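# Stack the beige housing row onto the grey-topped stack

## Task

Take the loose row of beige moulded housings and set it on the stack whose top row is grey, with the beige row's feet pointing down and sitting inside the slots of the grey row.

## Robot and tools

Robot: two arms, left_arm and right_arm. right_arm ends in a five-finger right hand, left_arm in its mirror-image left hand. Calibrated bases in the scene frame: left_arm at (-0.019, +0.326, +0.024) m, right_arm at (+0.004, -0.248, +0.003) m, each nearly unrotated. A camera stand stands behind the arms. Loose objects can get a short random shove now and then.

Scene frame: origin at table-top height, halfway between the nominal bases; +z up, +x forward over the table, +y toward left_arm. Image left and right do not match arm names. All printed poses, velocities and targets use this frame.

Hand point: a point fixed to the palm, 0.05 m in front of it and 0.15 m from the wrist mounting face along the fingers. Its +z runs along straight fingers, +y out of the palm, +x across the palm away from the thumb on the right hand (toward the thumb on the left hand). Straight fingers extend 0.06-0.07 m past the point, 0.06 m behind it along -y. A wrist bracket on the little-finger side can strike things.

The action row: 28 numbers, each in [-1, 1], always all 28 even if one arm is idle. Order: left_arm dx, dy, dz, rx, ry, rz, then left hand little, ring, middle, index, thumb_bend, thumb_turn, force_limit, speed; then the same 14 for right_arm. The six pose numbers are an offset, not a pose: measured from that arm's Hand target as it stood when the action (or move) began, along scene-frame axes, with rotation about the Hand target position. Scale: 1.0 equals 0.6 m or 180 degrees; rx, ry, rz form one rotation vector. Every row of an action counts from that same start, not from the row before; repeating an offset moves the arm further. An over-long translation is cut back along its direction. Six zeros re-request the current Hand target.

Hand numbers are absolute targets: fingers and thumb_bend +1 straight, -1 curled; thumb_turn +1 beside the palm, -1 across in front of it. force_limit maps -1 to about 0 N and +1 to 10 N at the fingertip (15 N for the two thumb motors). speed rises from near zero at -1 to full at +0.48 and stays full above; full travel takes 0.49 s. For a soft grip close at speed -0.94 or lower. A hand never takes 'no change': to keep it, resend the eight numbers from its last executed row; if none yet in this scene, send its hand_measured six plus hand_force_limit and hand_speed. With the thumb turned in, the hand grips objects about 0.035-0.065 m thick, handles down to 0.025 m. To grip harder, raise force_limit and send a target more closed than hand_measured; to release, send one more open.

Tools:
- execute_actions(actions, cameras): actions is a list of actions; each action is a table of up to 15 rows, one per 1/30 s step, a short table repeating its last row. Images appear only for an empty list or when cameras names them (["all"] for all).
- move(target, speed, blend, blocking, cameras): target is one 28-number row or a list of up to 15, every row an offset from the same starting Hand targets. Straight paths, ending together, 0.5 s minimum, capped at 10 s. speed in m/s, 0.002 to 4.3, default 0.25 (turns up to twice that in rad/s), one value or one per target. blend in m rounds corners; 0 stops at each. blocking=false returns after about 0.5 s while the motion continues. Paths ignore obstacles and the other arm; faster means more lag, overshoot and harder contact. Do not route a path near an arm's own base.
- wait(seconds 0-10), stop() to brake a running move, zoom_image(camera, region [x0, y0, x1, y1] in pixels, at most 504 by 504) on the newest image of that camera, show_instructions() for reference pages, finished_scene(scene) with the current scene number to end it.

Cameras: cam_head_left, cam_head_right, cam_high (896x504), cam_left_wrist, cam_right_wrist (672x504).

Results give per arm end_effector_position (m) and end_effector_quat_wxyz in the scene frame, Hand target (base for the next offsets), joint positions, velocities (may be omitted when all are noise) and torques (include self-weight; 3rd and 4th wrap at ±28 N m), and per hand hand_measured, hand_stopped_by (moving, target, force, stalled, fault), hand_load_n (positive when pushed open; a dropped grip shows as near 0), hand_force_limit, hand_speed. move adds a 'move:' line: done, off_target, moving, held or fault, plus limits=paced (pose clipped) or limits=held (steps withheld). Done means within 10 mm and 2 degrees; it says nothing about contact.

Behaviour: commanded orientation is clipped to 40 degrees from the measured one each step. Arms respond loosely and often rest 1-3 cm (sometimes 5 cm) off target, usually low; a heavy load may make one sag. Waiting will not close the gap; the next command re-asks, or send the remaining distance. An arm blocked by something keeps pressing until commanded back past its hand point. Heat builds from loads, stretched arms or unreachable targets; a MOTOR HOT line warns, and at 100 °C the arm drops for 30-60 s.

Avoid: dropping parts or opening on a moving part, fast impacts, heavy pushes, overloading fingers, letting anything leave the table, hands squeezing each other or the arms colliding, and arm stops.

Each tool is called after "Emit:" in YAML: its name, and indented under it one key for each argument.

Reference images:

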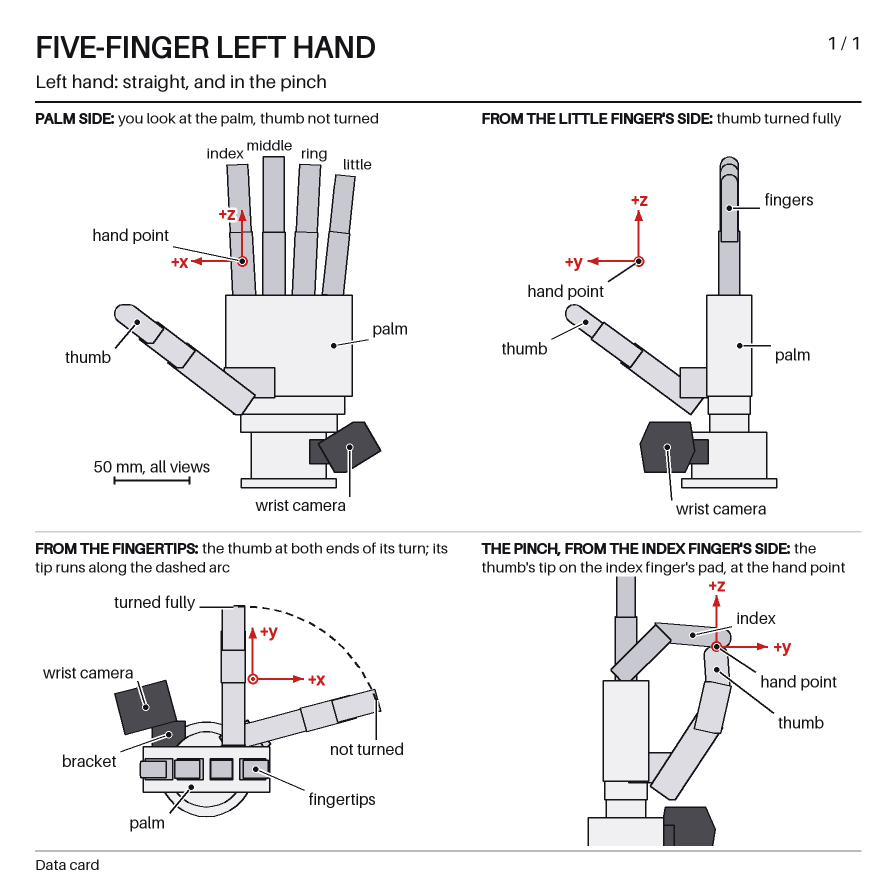

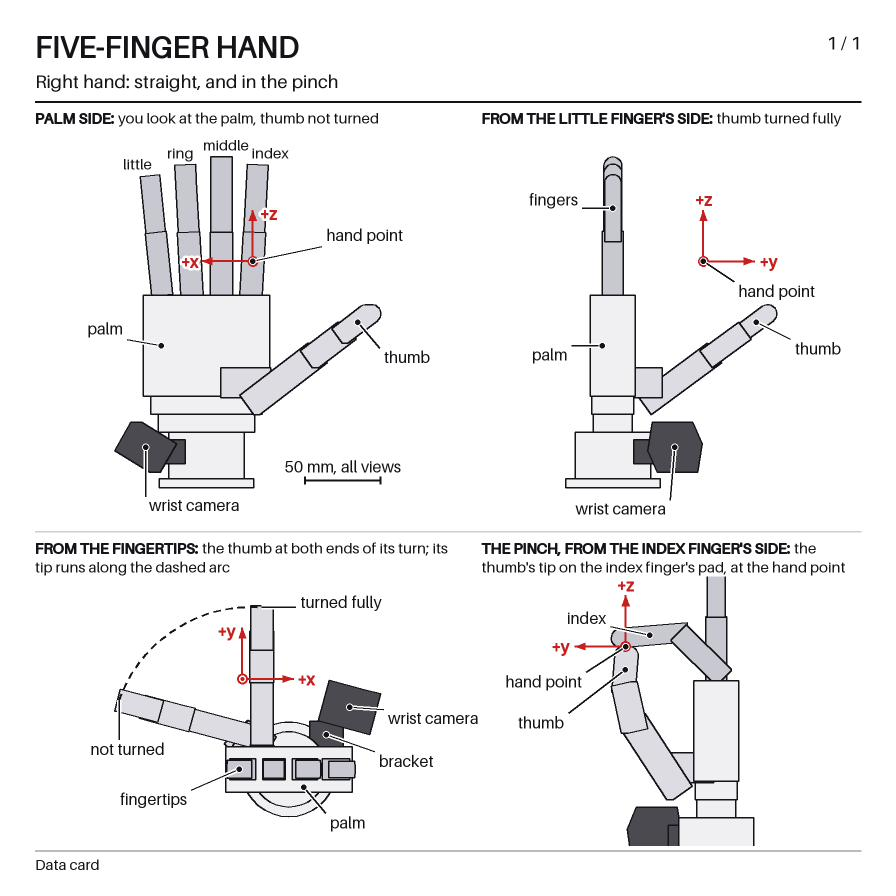

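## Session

Emit:
execute_actions:
  actions: []

Scene clock: 0.00 s.
left_arm: end_effector_position=(+0.5202, +0.0630, +0.1933) hand_measured=(+1.000, +1.000, +1.000, +1.000, +1.000, +1.000) hand_load_n=(+0.0, +0.0, +0.0, +0.0, +0.0, +0.0) hand_stopped_by=(target, target, target, target, target, target) hand_force_limit=0.00 hand_speed=-0.80 end_effector_quat_wxyz=(-0.009, +0.995, -0.091, +0.044) | right_arm: end_effector_position=(+0.5820, -0.2223, +0.2056) hand_measured=(+1.000, +1.000, +1.000, +1.000, +1.000, +1.000) hand_load_n=(+0.0, +0.0, -0.5, +0.0, +0.5, +0.0) hand_stopped_by=(target, target, target, target, target, target) hand_force_limit=0.00 hand_speed=-0.80 end_effector_quat_wxyz=(-0.030, -0.573, +0.819, -0.026)
Joint positions: left_arm=[-0.406 1.751 1.606 -1.346 -0.042 -1.764] | right_arm=[-0.012 2.023 2.107 -1.674 0.077 0.337]
Joint velocities: within noise
Joint torques (N m): no reading
Heat: left arm: hottest elbow 31 °C; right arm: hottest elbow 31 °C.
Hand target: left_arm +0.5277, +0.0600, +0.2067; -0.005, +0.994, -0.091, +0.059 | right_arm +0.5869, -0.2224, +0.2042; -0.028, -0.573, +0.819, -0.027

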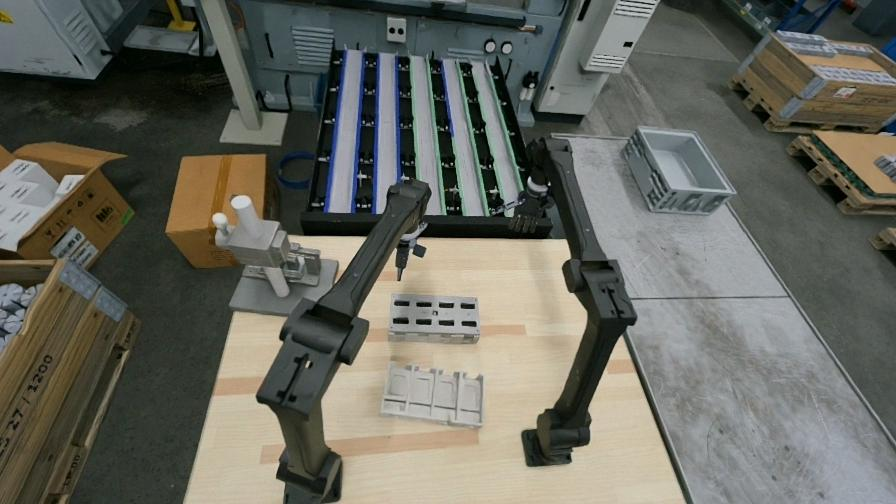

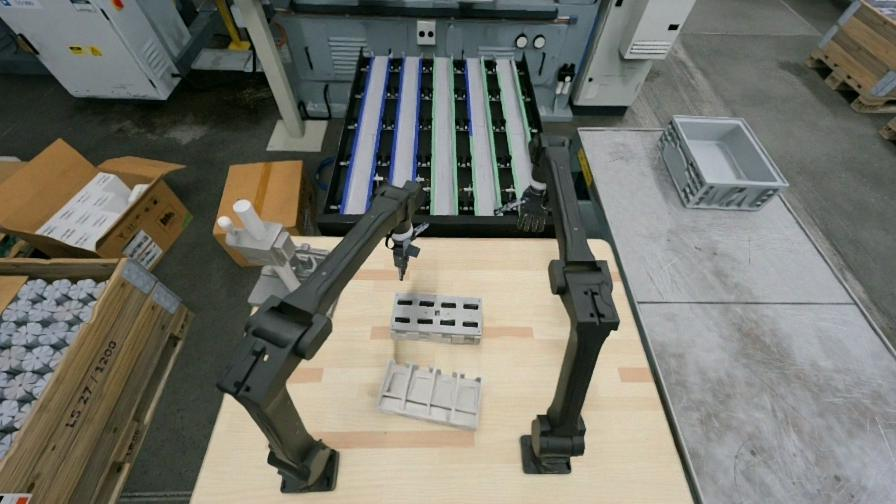

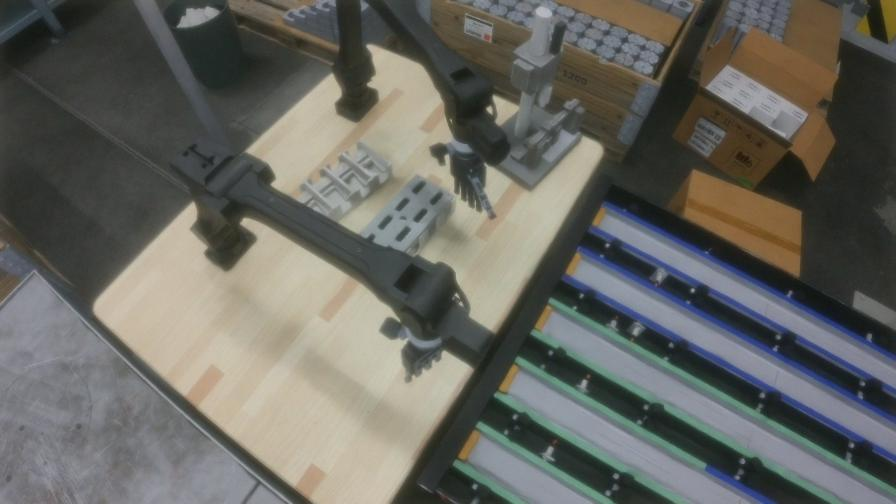

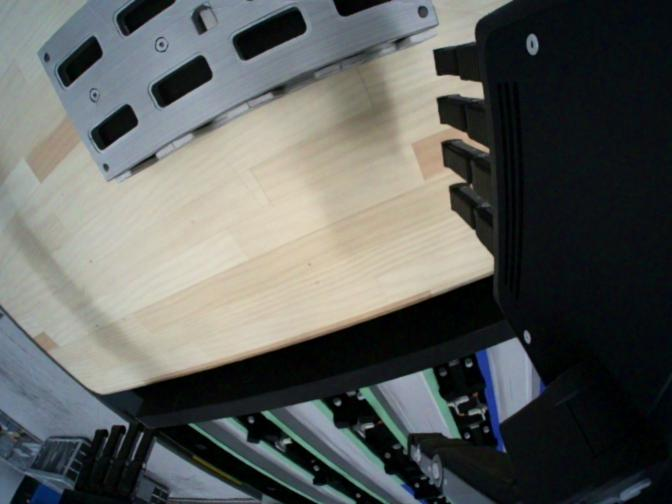

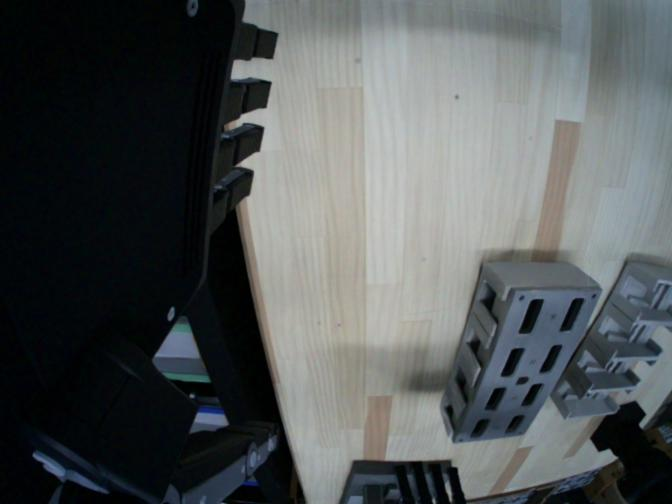

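Emit:
zoom_image:
  camera: "cam_head_left"
  region: [370, 280, 500, 440]

Emit:
zoom_image:
  camera: "cam_high"
  region: [280, 130, 480, 270]

Emit:
zoom_image:
  camera: "cam_head_right"
  region: [370, 280, 500, 440]

Scaled by 3.150 from the camera's 896x504 image, which has a finer 1280x720 frame.

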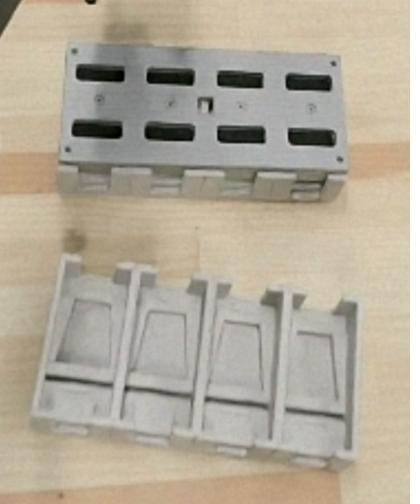

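Scaled by 2.520 from the camera's 896x504 image, which has a finer 1280x720 frame.

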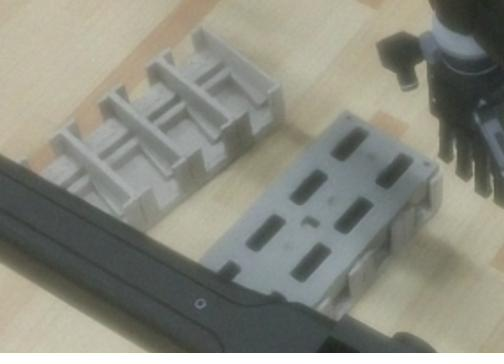

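Scaled by 3.150 from the camera's 896x504 image, which has a finer 1280x720 frame.

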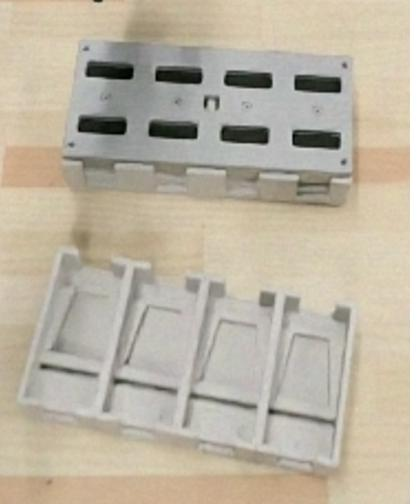

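Emit:
move:
  target:
    - [0,0,0.2,0,-0.074,-0.238,-1,0.1,0.1,0.1,0.5,-1,0.6,-0.3,0,0,0.2,0.033,-0.044,0.134,-1,0.1,0.1,0.1,0.5,-1,0.6,-0.3]
    - [-0.3,0.2,0.2,0,-0.178,-0.571,-1,0.1,0.1,0.1,0.5,-1,0.6,-0.3,-0.278,-0.03,0.2,0.08,-0.105,0.32,-1,0.1,0.1,0.1,0.5,-1,0.6,-0.3]
    - [-0.563,0.283,0.055,0,-0.297,-0.951,-1,0.1,0.1,0.1,0.5,-1,0.6,-0.3,-0.528,-0.03,0.126,0.131,-0.175,0.535,-1,0.1,0.1,0.1,0.5,-1,0.6,-0.3]
  speed: 0.45
  blend: 0.05
  cameras: ["all"]

Scene clock: 40.47 s.
left_arm: end_effector_position=(+0.1945, +0.2301, +0.2417) hand_measured=(-1.000, +0.100, +0.100, +0.100, +0.500, -1.000) hand_load_n=(+0.0, +0.0, +0.5, +0.0, +0.0, +0.0) hand_stopped_by=(target, target, target, target, target, target) hand_force_limit=0.60 hand_speed=-0.30 end_effector_quat_wxyz=(-0.023, +0.095, +0.949, -0.300) | right_arm: end_effector_position=(+0.2734, -0.2391, +0.2839) hand_measured=(-1.000, +0.100, +0.100, +0.100, +0.500, -1.000) hand_load_n=(+0.0, +0.0, +0.0, +0.0, +0.0, +0.0) hand_stopped_by=(target, target, target, target, target, target) hand_force_limit=0.60 hand_speed=-0.30 end_effector_quat_wxyz=(-0.298, +0.949, -0.097, +0.034)
Joint positions: left_arm=[-0.183 1.004 1.002 -1.586 0.612 1.621] | right_arm=[-0.197 1.103 1.234 -1.691 -0.61 -1.563]
Joint torques (N m): left_arm=[-0.32 -2.73 7.51 -0.13 0.64 -0.04] | right_arm=[-0.79 -3.84 8.36 -0.01 -0.61 -0.1]
Heat: left arm: hottest elbow 34 °C; right arm: hottest elbow 34 °C.
Hand target: left_arm +0.1897, +0.2298, +0.2397; -0.029, +0.098, +0.948, -0.301 | right_arm +0.2701, -0.2404, +0.2798; -0.300, +0.949, -0.098, +0.028
Off the commanded pose: left_arm 0.005 m, 1 deg | right_arm 0.005 m, 1 deg.
move: done

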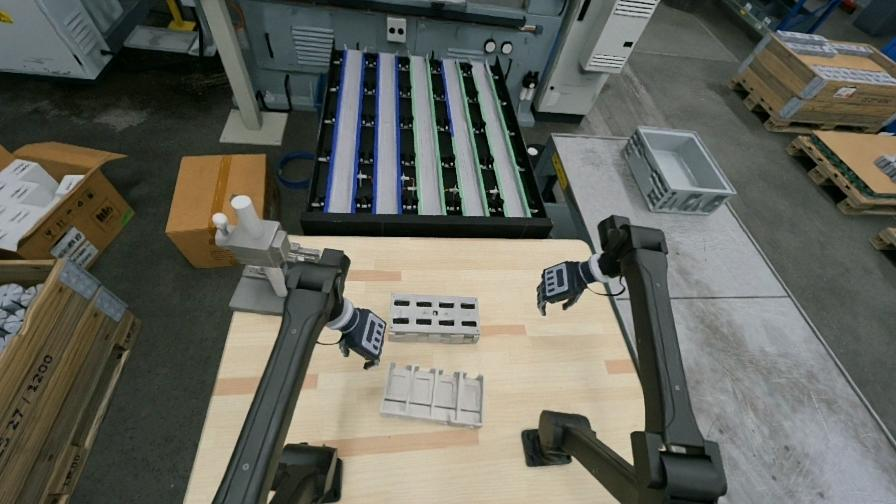

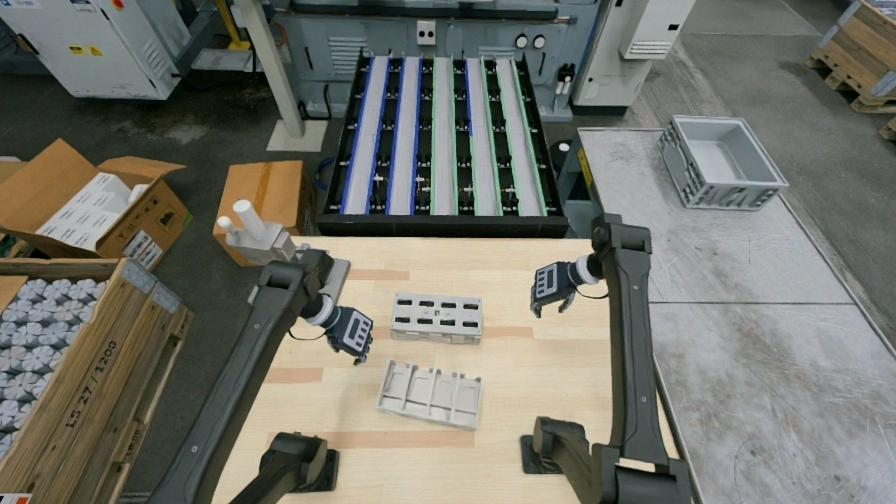

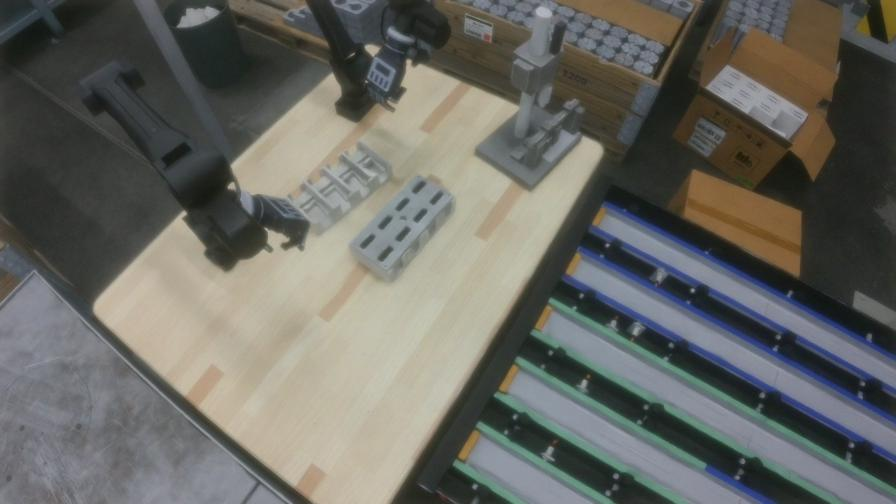

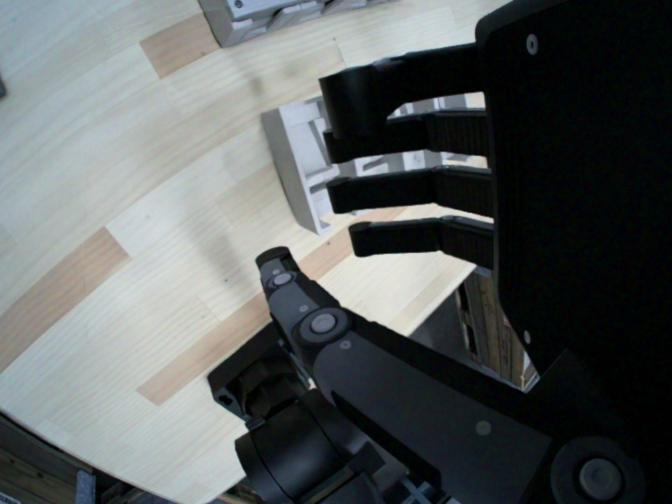

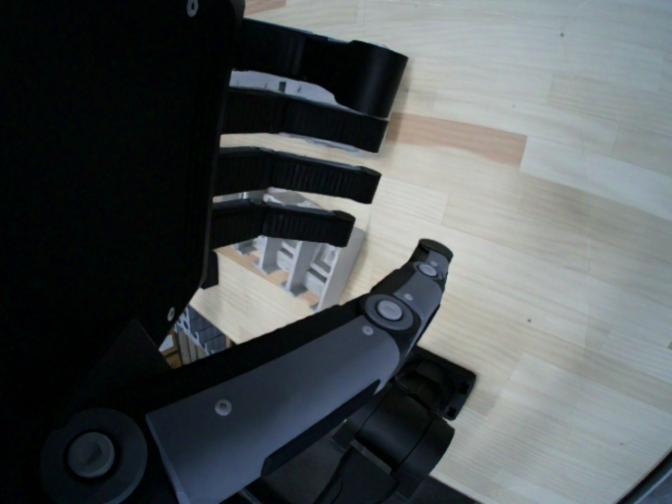

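Emit:
move:
  target: [-0.03,-0.108,-0.15,0,0,0,-1,0.1,0.1,0.1,0.5,-1,0.6,-0.7,0,0,0,0,0,0,-1,0.1,0.1,0.1,0.5,-1,0.6,-0.7]
  speed: 0.2
  cameras: ["all"]

Emit:
zoom_image:
  camera: "cam_head_left"
  region: [330, 320, 450, 440]

Scene clock: 44.70 s.
left_arm: end_effector_position=(+0.1723, +0.1659, +0.1527) hand_measured=(-1.000, +0.100, +0.100, +0.100, +0.500, -1.000) hand_load_n=(+0.0, +0.0, +0.0, +0.0, +0.0, +0.0) hand_stopped_by=(target, target, target, target, target, target) hand_force_limit=0.60 hand_speed=-0.70 end_effector_quat_wxyz=(-0.029, +0.099, +0.948, -0.302) | right_arm: end_effector_position=(+0.2735, -0.2391, +0.2839) hand_measured=(-1.000, +0.100, +0.100, +0.100, +0.500, -1.000) hand_load_n=(+0.0, +0.0, +0.0, +0.0, +0.0, +0.0) hand_stopped_by=(target, target, target, target, target, target) hand_force_limit=0.60 hand_speed=-0.70 end_effector_quat_wxyz=(-0.298, +0.949, -0.096, +0.034)
Joint positions: left_arm=[-0.446 0.996 0.759 -1.182 0.6 1.315] | right_arm=[-0.197 1.103 1.234 -1.691 -0.61 -1.564]
Joint torques (N m): left_arm=[-0.38 -2.08 7.66 0.85 0.46 -0.19] | right_arm=[-0.85 -3.78 8.36 -0.01 -0.61 -0.11]
Heat: left arm: hottest elbow 34 °C; right arm: hottest elbow 34 °C.
Hand target: left_arm +0.1719, +0.1650, +0.1497; -0.029, +0.098, +0.948, -0.301 | right_arm +0.2702, -0.2404, +0.2798; -0.300, +0.949, -0.098, +0.028
Off the commanded pose: left_arm 0.003 m, 0 deg | right_arm 0.005 m, 1 deg.
move: done

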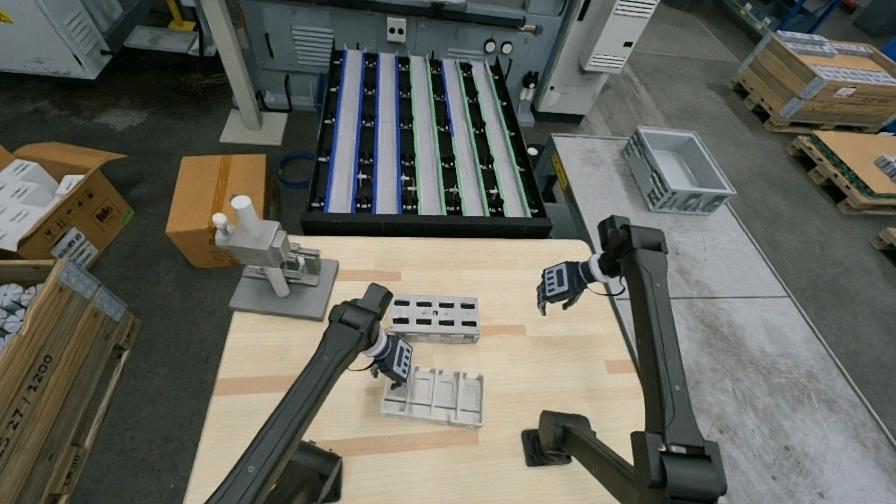

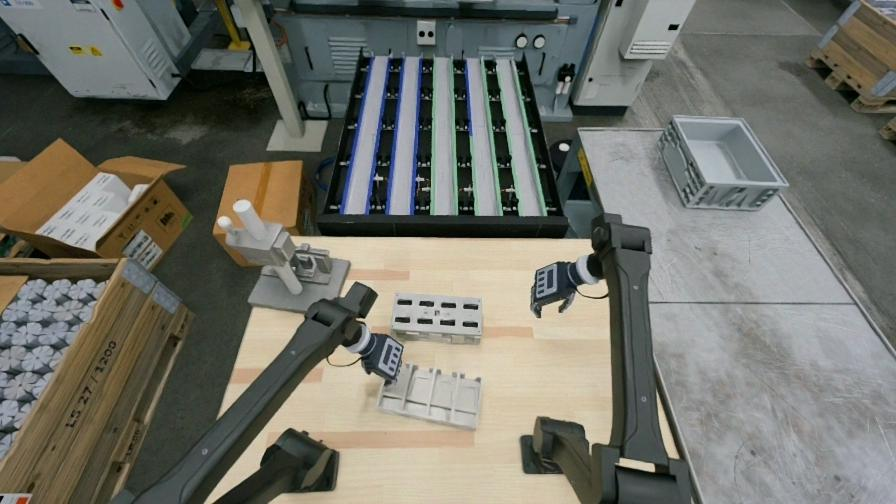

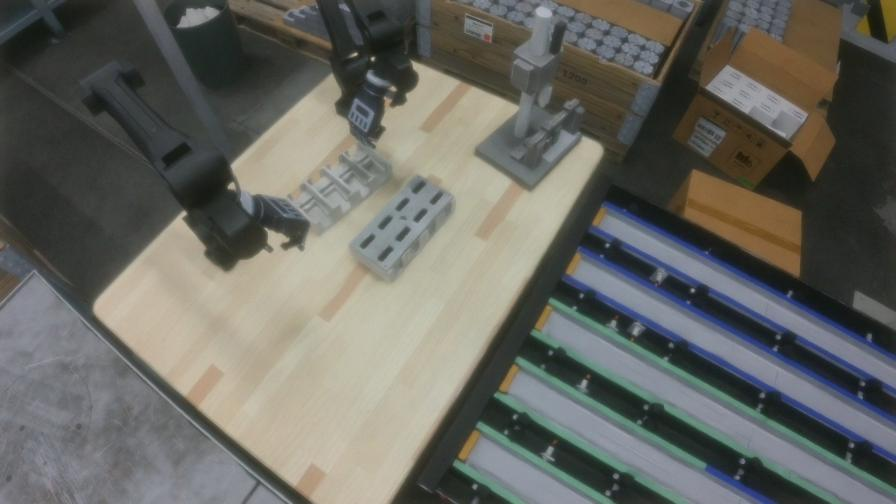

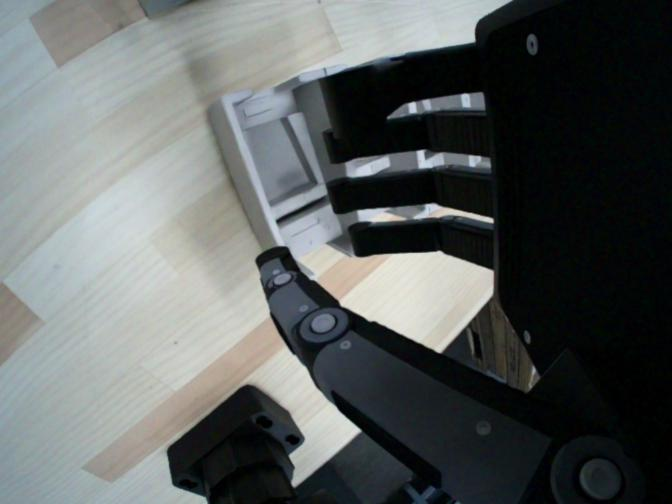

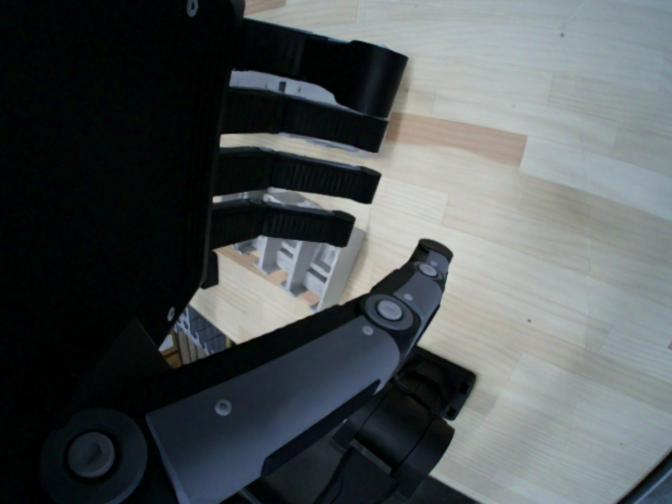

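Scaled by 4.200 from the camera's 896x504 image, which has a finer 1280x720 frame.

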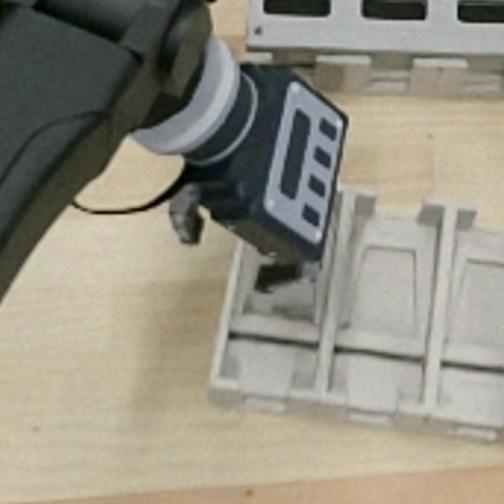

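Emit:
move:
  target: [-0.015,0.005,-0.1,0,0,0,-1,0.1,0.1,0.1,0.5,-1,0.6,-0.7,0,0,0,0,0,0,-1,0.1,0.1,0.1,0.5,-1,0.6,-0.7]
  speed: 0.12
  cameras: ["cam_left_wrist","cam_head_left"]

Emit:
zoom_image:
  camera: "cam_head_left"
  region: [350, 340, 450, 440]

Scene clock: 50.83 s.
left_arm: end_effector_position=(+0.1642, +0.1695, +0.0929) hand_measured=(-1.000, +0.100, +0.100, +0.100, +0.500, -1.000) hand_load_n=(+0.0, +0.0, +0.0, +0.0, +0.0, +0.0) hand_stopped_by=(target, target, target, target, target, target) hand_force_limit=0.60 hand_speed=-0.70 end_effector_quat_wxyz=(-0.027, +0.098, +0.948, -0.302) | right_arm: end_effector_position=(+0.2735, -0.2391, +0.2839) hand_measured=(-1.000, +0.100, +0.100, +0.100, +0.500, -1.000) hand_load_n=(+0.0, +0.0, +0.0, +0.0, +0.0, +0.0) hand_stopped_by=(target, target, target, target, target, target) hand_force_limit=0.60 hand_speed=-0.70 end_effector_quat_wxyz=(-0.298, +0.949, -0.096, +0.034)
Joint positions: left_arm=[-0.446 1.03 0.614 -0.999 0.599 1.31] | right_arm=[-0.197 1.103 1.234 -1.691 -0.61 -1.564]
Joint torques (N m): left_arm=[-0.62 -1.73 7.21 0.85 0.48 -0.18] | right_arm=[-0.85 -3.84 8.36 0.01 -0.61 -0.11]
Heat: left arm: hottest elbow 34 °C; right arm: hottest elbow 34 °C.
Hand target: left_arm +0.1629, +0.1680, +0.0897; -0.029, +0.098, +0.948, -0.301 | right_arm +0.2702, -0.2404, +0.2798; -0.300, +0.949, -0.098, +0.028
Off the commanded pose: left_arm 0.004 m, 0 deg | right_arm 0.005 m, 1 deg.
move: done
Images, in order (width x height): cam_head_left 896x504, cam_left_wrist 672x504.

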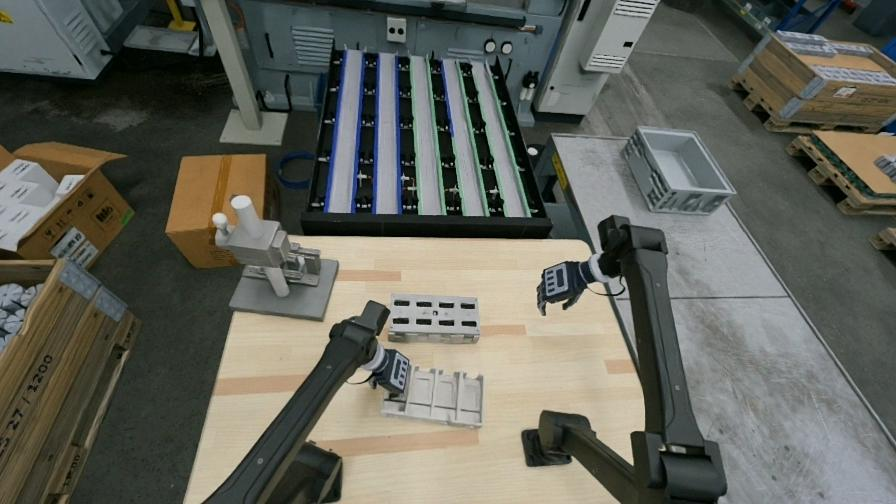

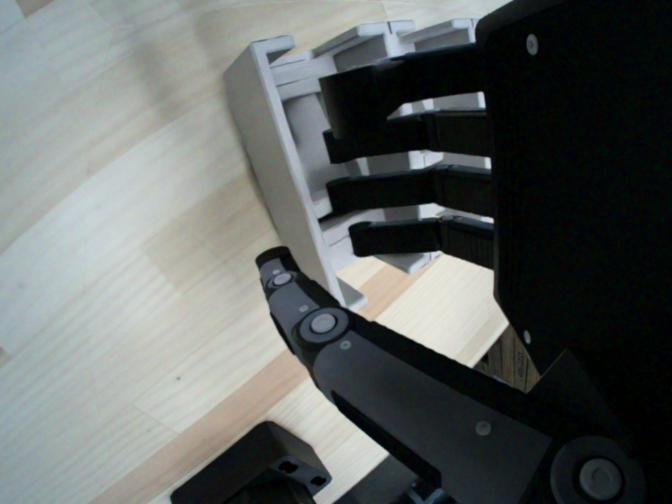

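Scaled by 5.040 from the camera's 896x504 image, which has a finer 1280x720 frame.

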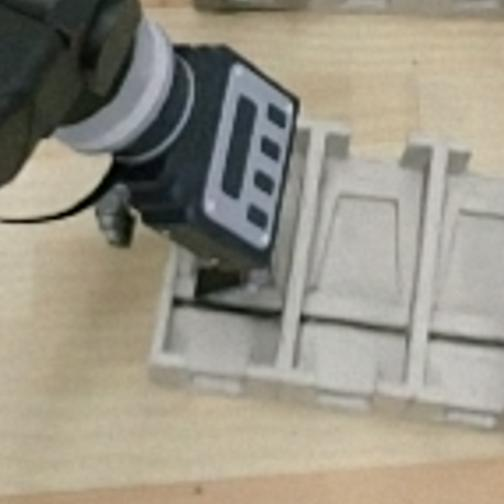

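Emit:
move:
  target: [0,0,-0.062,0,0,0,-1,0.1,0.1,0.1,0.5,-1,0.6,-0.7,0,0,0,0,0,0,-1,0.1,0.1,0.1,0.5,-1,0.6,-0.7]
  speed: 0.08
  cameras: ["cam_left_wrist","cam_head_left"]

Scene clock: 52.80 s.
left_arm: end_effector_position=(+0.1644, +0.1683, +0.0610) hand_measured=(-1.000, +0.100, +0.100, +0.100, +0.500, -1.000) hand_load_n=(+0.0, +0.0, +0.0, -9.0, -0.5, +0.0) hand_stopped_by=(target, target, target, target, target, target) hand_force_limit=0.60 hand_speed=-0.70 end_effector_quat_wxyz=(-0.028, +0.093, +0.948, -0.304) | right_arm: end_effector_position=(+0.2735, -0.2391, +0.2839) hand_measured=(-1.000, +0.100, +0.100, +0.100, +0.500, -1.000) hand_load_n=(+0.0, +0.0, +0.0, +0.0, +0.0, +0.0) hand_stopped_by=(target, target, target, target, target, target) hand_force_limit=0.60 hand_speed=-0.70 end_effector_quat_wxyz=(-0.298, +0.949, -0.096, +0.034)
Joint positions: left_arm=[-0.446 1.087 0.555 -0.879 0.602 1.299] | right_arm=[-0.197 1.103 1.234 -1.691 -0.61 -1.564]
Joint torques (N m): left_arm=[-0.62 -1.2 6.02 1.42 0.38 -0.06] | right_arm=[-0.85 -3.72 8.38 0.01 -0.61 -0.11]
Heat: left arm: hottest elbow 34 °C; right arm: hottest elbow 34 °C.
Hand target: left_arm +0.1628, +0.1681, +0.0524; -0.029, +0.098, +0.948, -0.301 | right_arm +0.2702, -0.2404, +0.2798; -0.300, +0.949, -0.098, +0.028
Off the commanded pose: left_arm 0.009 m, 1 deg | right_arm 0.005 m, 1 deg.
move: done
Images, in order (width x height): cam_head_left 896x504, cam_left_wrist 672x504.

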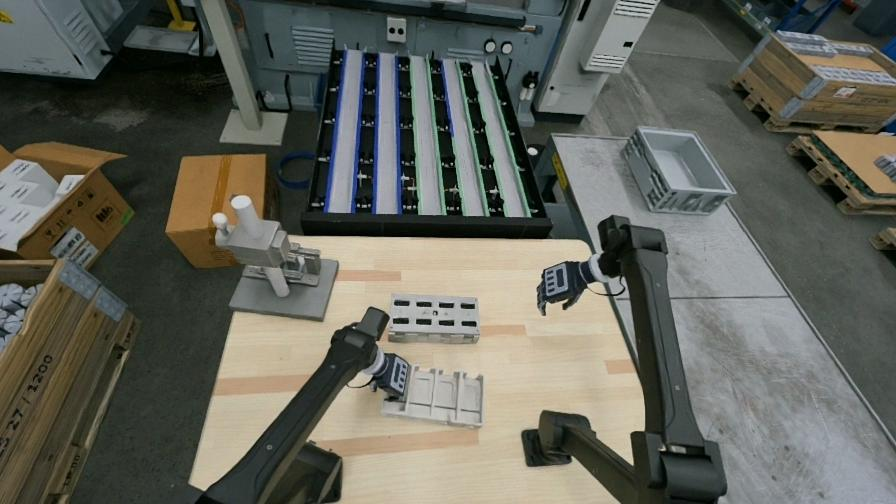

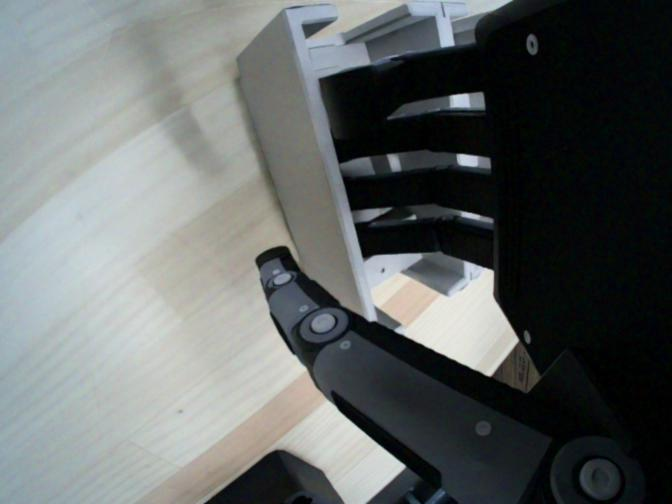

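Emit:
move:
  target:
    - [0,0,0.01,0,0,0,-1,0.1,0.1,0.1,0.5,-1,0.6,-0.7,0,0,0,0,0,0,-1,0.1,0.1,0.1,0.5,-1,0.6,-0.7]
    - [0,0,0.01,0,0,0,-1,-0.1,-0.1,-0.1,0.5,-1,0.6,-0.7,0,0,0,0,0,0,-1,0.1,0.1,0.1,0.5,-1,0.6,-0.7]
  speed: 0.08
  cameras: ["cam_left_wrist"]

Scene clock: 55.57 s.
left_arm: end_effector_position=(+0.1638, +0.1674, +0.0612) hand_measured=(-1.000, -0.100, -0.100, -0.100, +0.500, -1.000) hand_load_n=(+0.0, +0.0, +1.5, +0.0, +0.0, +0.0) hand_stopped_by=(target, target, target, target, target, target) hand_force_limit=0.60 hand_speed=-0.70 end_effector_quat_wxyz=(-0.028, +0.095, +0.947, -0.304) | right_arm: end_effector_position=(+0.2735, -0.2391, +0.2839) hand_measured=(-1.000, +0.100, +0.100, +0.100, +0.500, -1.000) hand_load_n=(+0.0, +0.0, +0.0, +0.0, +0.0, +0.0) hand_stopped_by=(target, target, target, target, target, target) hand_force_limit=0.60 hand_speed=-0.70 end_effector_quat_wxyz=(-0.298, +0.949, -0.096, +0.034)
Joint positions: left_arm=[-0.45 1.086 0.555 -0.879 0.603 1.299] | right_arm=[-0.197 1.103 1.234 -1.691 -0.61 -1.564]
Joint torques (N m): left_arm=[-0.38 -2.14 6.9 0.61 0.34 -0.06] | right_arm=[-0.79 -3.78 8.36 -0.01 -0.61 -0.11]
Heat: left arm: hottest elbow 34 °C; right arm: hottest elbow 34 °C.
Hand target: left_arm +0.1628, +0.1680, +0.0585; -0.029, +0.098, +0.948, -0.301 | right_arm +0.2702, -0.2404, +0.2798; -0.300, +0.949, -0.098, +0.028
Off the commanded pose: left_arm 0.003 m, 1 deg | right_arm 0.005 m, 1 deg.
move: done
Images, in order (width x height): cam_left_wrist 672x504.

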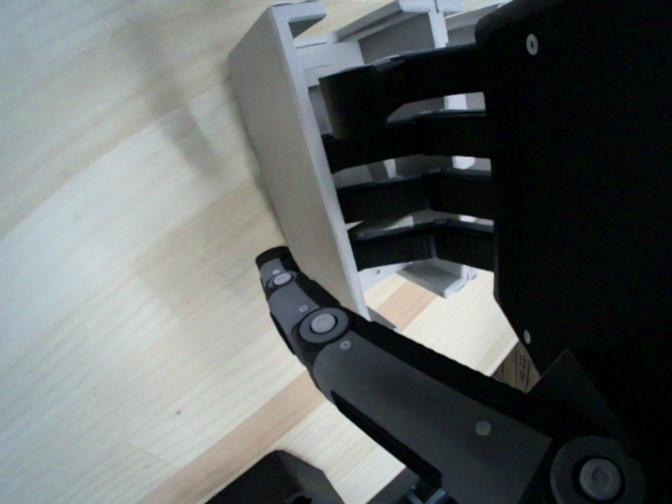

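Emit:
move:
  target:
    - [0,0,-0.018,0,0,0,-1,-0.1,-0.1,-0.1,0.5,-1,0.6,-0.7,0,0,0,0,0,0,-1,0.1,0.1,0.1,0.5,-1,0.6,-0.7]
    - [0,0,-0.018,0,0,0,-1,-0.1,-0.1,-0.1,-0.6,-1,0.6,-0.7,0,0,0,0,0,0,-1,0.1,0.1,0.1,0.5,-1,0.6,-0.7]
    - [0,0,-0.018,0,0,0,-1,-0.4,-0.4,-0.4,-0.6,-1,0.6,-0.7,0,0,0,0,0,0,-1,0.1,0.1,0.1,0.5,-1,0.6,-0.7]
  speed: 0.08
  cameras: ["cam_left_wrist","cam_head_left"]

Scene clock: 60.17 s.
left_arm: end_effector_position=(+0.1662, +0.1665, +0.0536) hand_measured=(-1.000, -0.204, -0.114, -0.176, +0.212, -1.000) hand_load_n=(+0.0, +16.5, +7.5, +7.0, +18.0, +2.5) hand_stopped_by=(target, force, force, force, force, target) hand_force_limit=0.60 hand_speed=-0.70 end_effector_quat_wxyz=(-0.025, +0.096, +0.947, -0.305) | right_arm: end_effector_position=(+0.2735, -0.2391, +0.2839) hand_measured=(-1.000, +0.100, +0.100, +0.100, +0.500, -1.000) hand_load_n=(+0.0, +0.0, +0.0, +0.0, +0.0, +0.0) hand_stopped_by=(target, target, target, target, target, target) hand_force_limit=0.60 hand_speed=-0.70 end_effector_quat_wxyz=(-0.298, +0.949, -0.096, +0.034)
Joint positions: left_arm=[-0.45 1.103 0.543 -0.843 0.602 1.299] | right_arm=[-0.197 1.103 1.234 -1.691 -0.61 -1.564]
Joint torques (N m): left_arm=[-0.32 -1.85 6.22 0.79 0.37 -0.07] | right_arm=[-0.85 -3.84 8.38 0.01 -0.61 -0.11]
Heat: left arm: hottest elbow 34 °C; right arm: hottest elbow 34 °C.
Hand target: left_arm +0.1628, +0.1681, +0.0477; -0.029, +0.098, +0.948, -0.301 | right_arm +0.2702, -0.2404, +0.2798; -0.300, +0.949, -0.098, +0.028
Off the commanded pose: left_arm 0.007 m, 1 deg | right_arm 0.005 m, 1 deg.
move: done
Images, in order (width x height): cam_head_left 896x504, cam_left_wrist 672x504.

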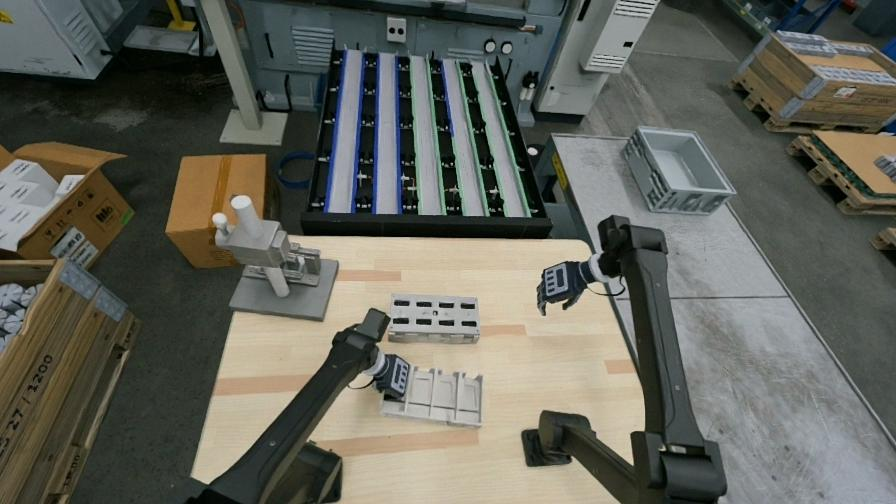

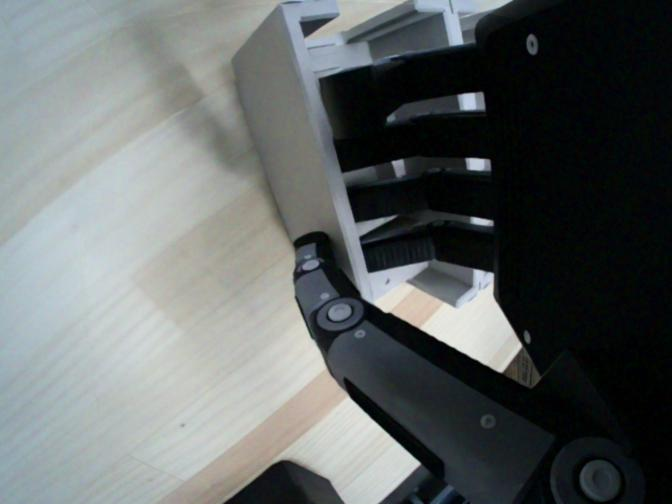

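Emit:
move:
  target: [0.0375,0.142,0.012,0,0,0,-1,-0.4,-0.4,-0.4,-0.6,-1,0.6,-0.7,-0.233,0.33,-0.18,0,0,0,-1,0.1,0.1,0.1,0.5,-1,0.6,-0.7]
  speed: 0.15
  cameras: ["all"]

Emit:
zoom_image:
  camera: "cam_head_left"
  region: [340, 320, 480, 440]

Scene clock: 65.03 s.
left_arm: end_effector_position=(+0.1726, +0.2447, +0.0522) hand_measured=(-1.000, -0.204, -0.114, -0.176, +0.212, -1.000) hand_load_n=(+0.0, +6.0, +5.0, +13.5, +14.0, +4.5) hand_stopped_by=(target, force, force, force, force, target) hand_force_limit=0.60 hand_speed=-0.70 end_effector_quat_wxyz=(-0.034, +0.097, +0.944, -0.314) | right_arm: end_effector_position=(+0.1312, -0.0425, +0.1747) hand_measured=(-1.000, +0.100, +0.100, +0.100, +0.500, -1.000) hand_load_n=(+0.0, +0.0, +0.0, +0.0, +0.0, +0.0) hand_stopped_by=(target, target, target, target, target, target) hand_force_limit=0.60 hand_speed=-0.70 end_effector_quat_wxyz=(-0.299, +0.949, -0.093, +0.027)
Joint positions: left_arm=[-0.113 1.137 0.558 -1.086 0.637 1.723] | right_arm=[0.763 0.723 0.718 -1.05 -0.34 -0.523]
Joint torques (N m): left_arm=[1.08 -0.79 9.13 -0.2 -0.41 0.05] | right_arm=[0.03 -0.44 9.26 1.46 -0.16 0.14]
Heat: left arm: hottest elbow 34 °C; right arm: hottest elbow 34 °C.
Hand target: left_arm +0.1854, +0.2532, +0.0549; -0.029, +0.098, +0.948, -0.301 | right_arm +0.1303, -0.0423, +0.1717; -0.300, +0.949, -0.098, +0.028
Off the commanded pose: left_arm 0.016 m, 2 deg | right_arm 0.003 m, 1 deg.
move: off_target (left_arm)

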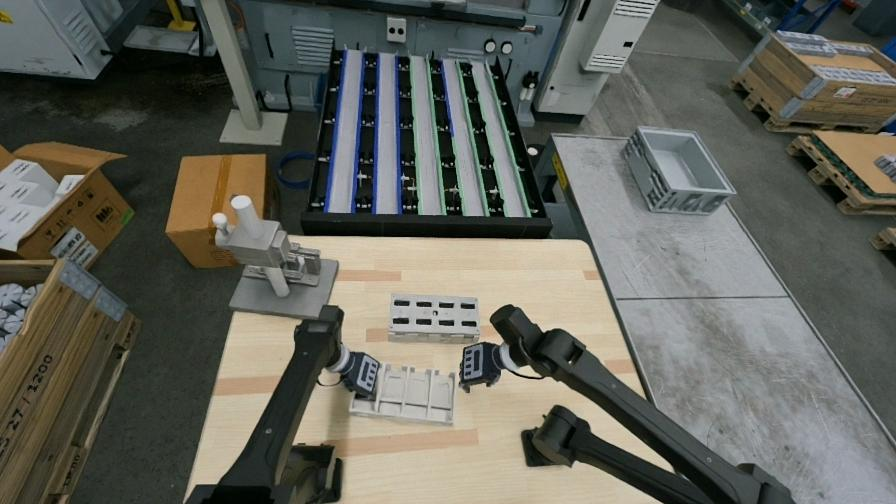

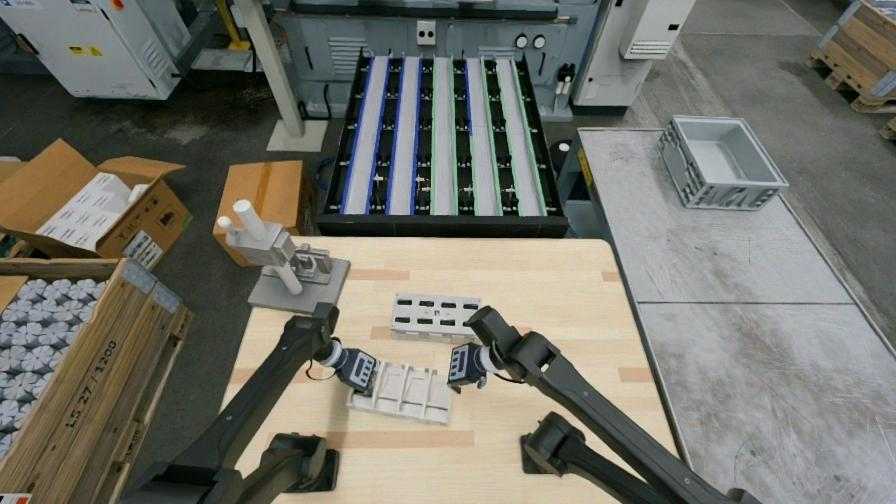

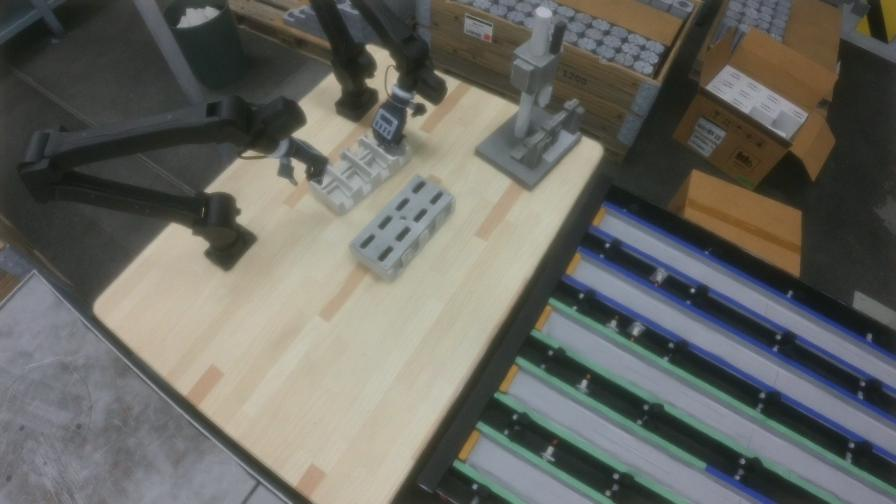

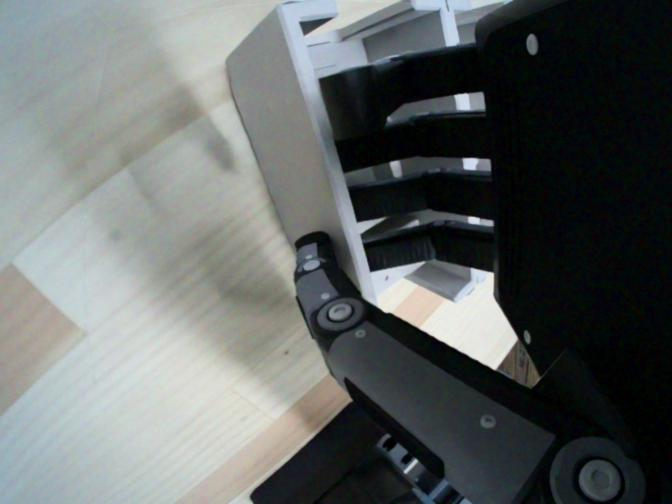

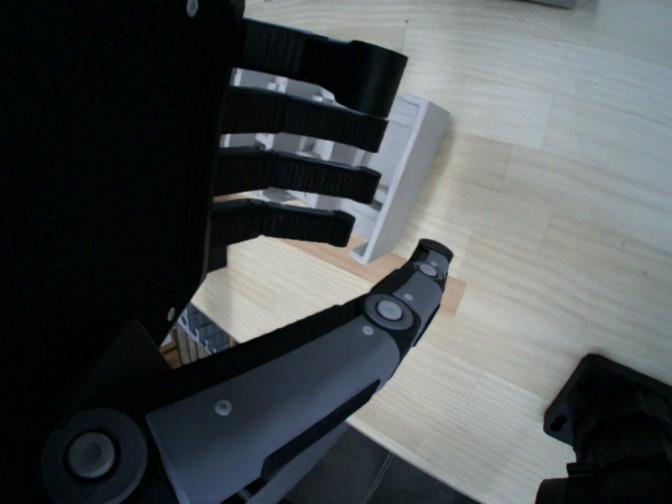

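Scaled by 3.600 from the camera's 896x504 image, which has a finer 1280x720 frame.

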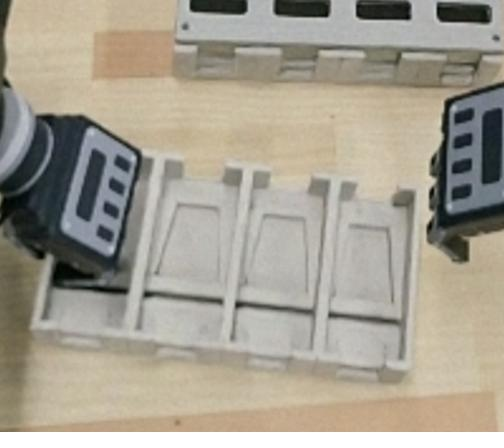

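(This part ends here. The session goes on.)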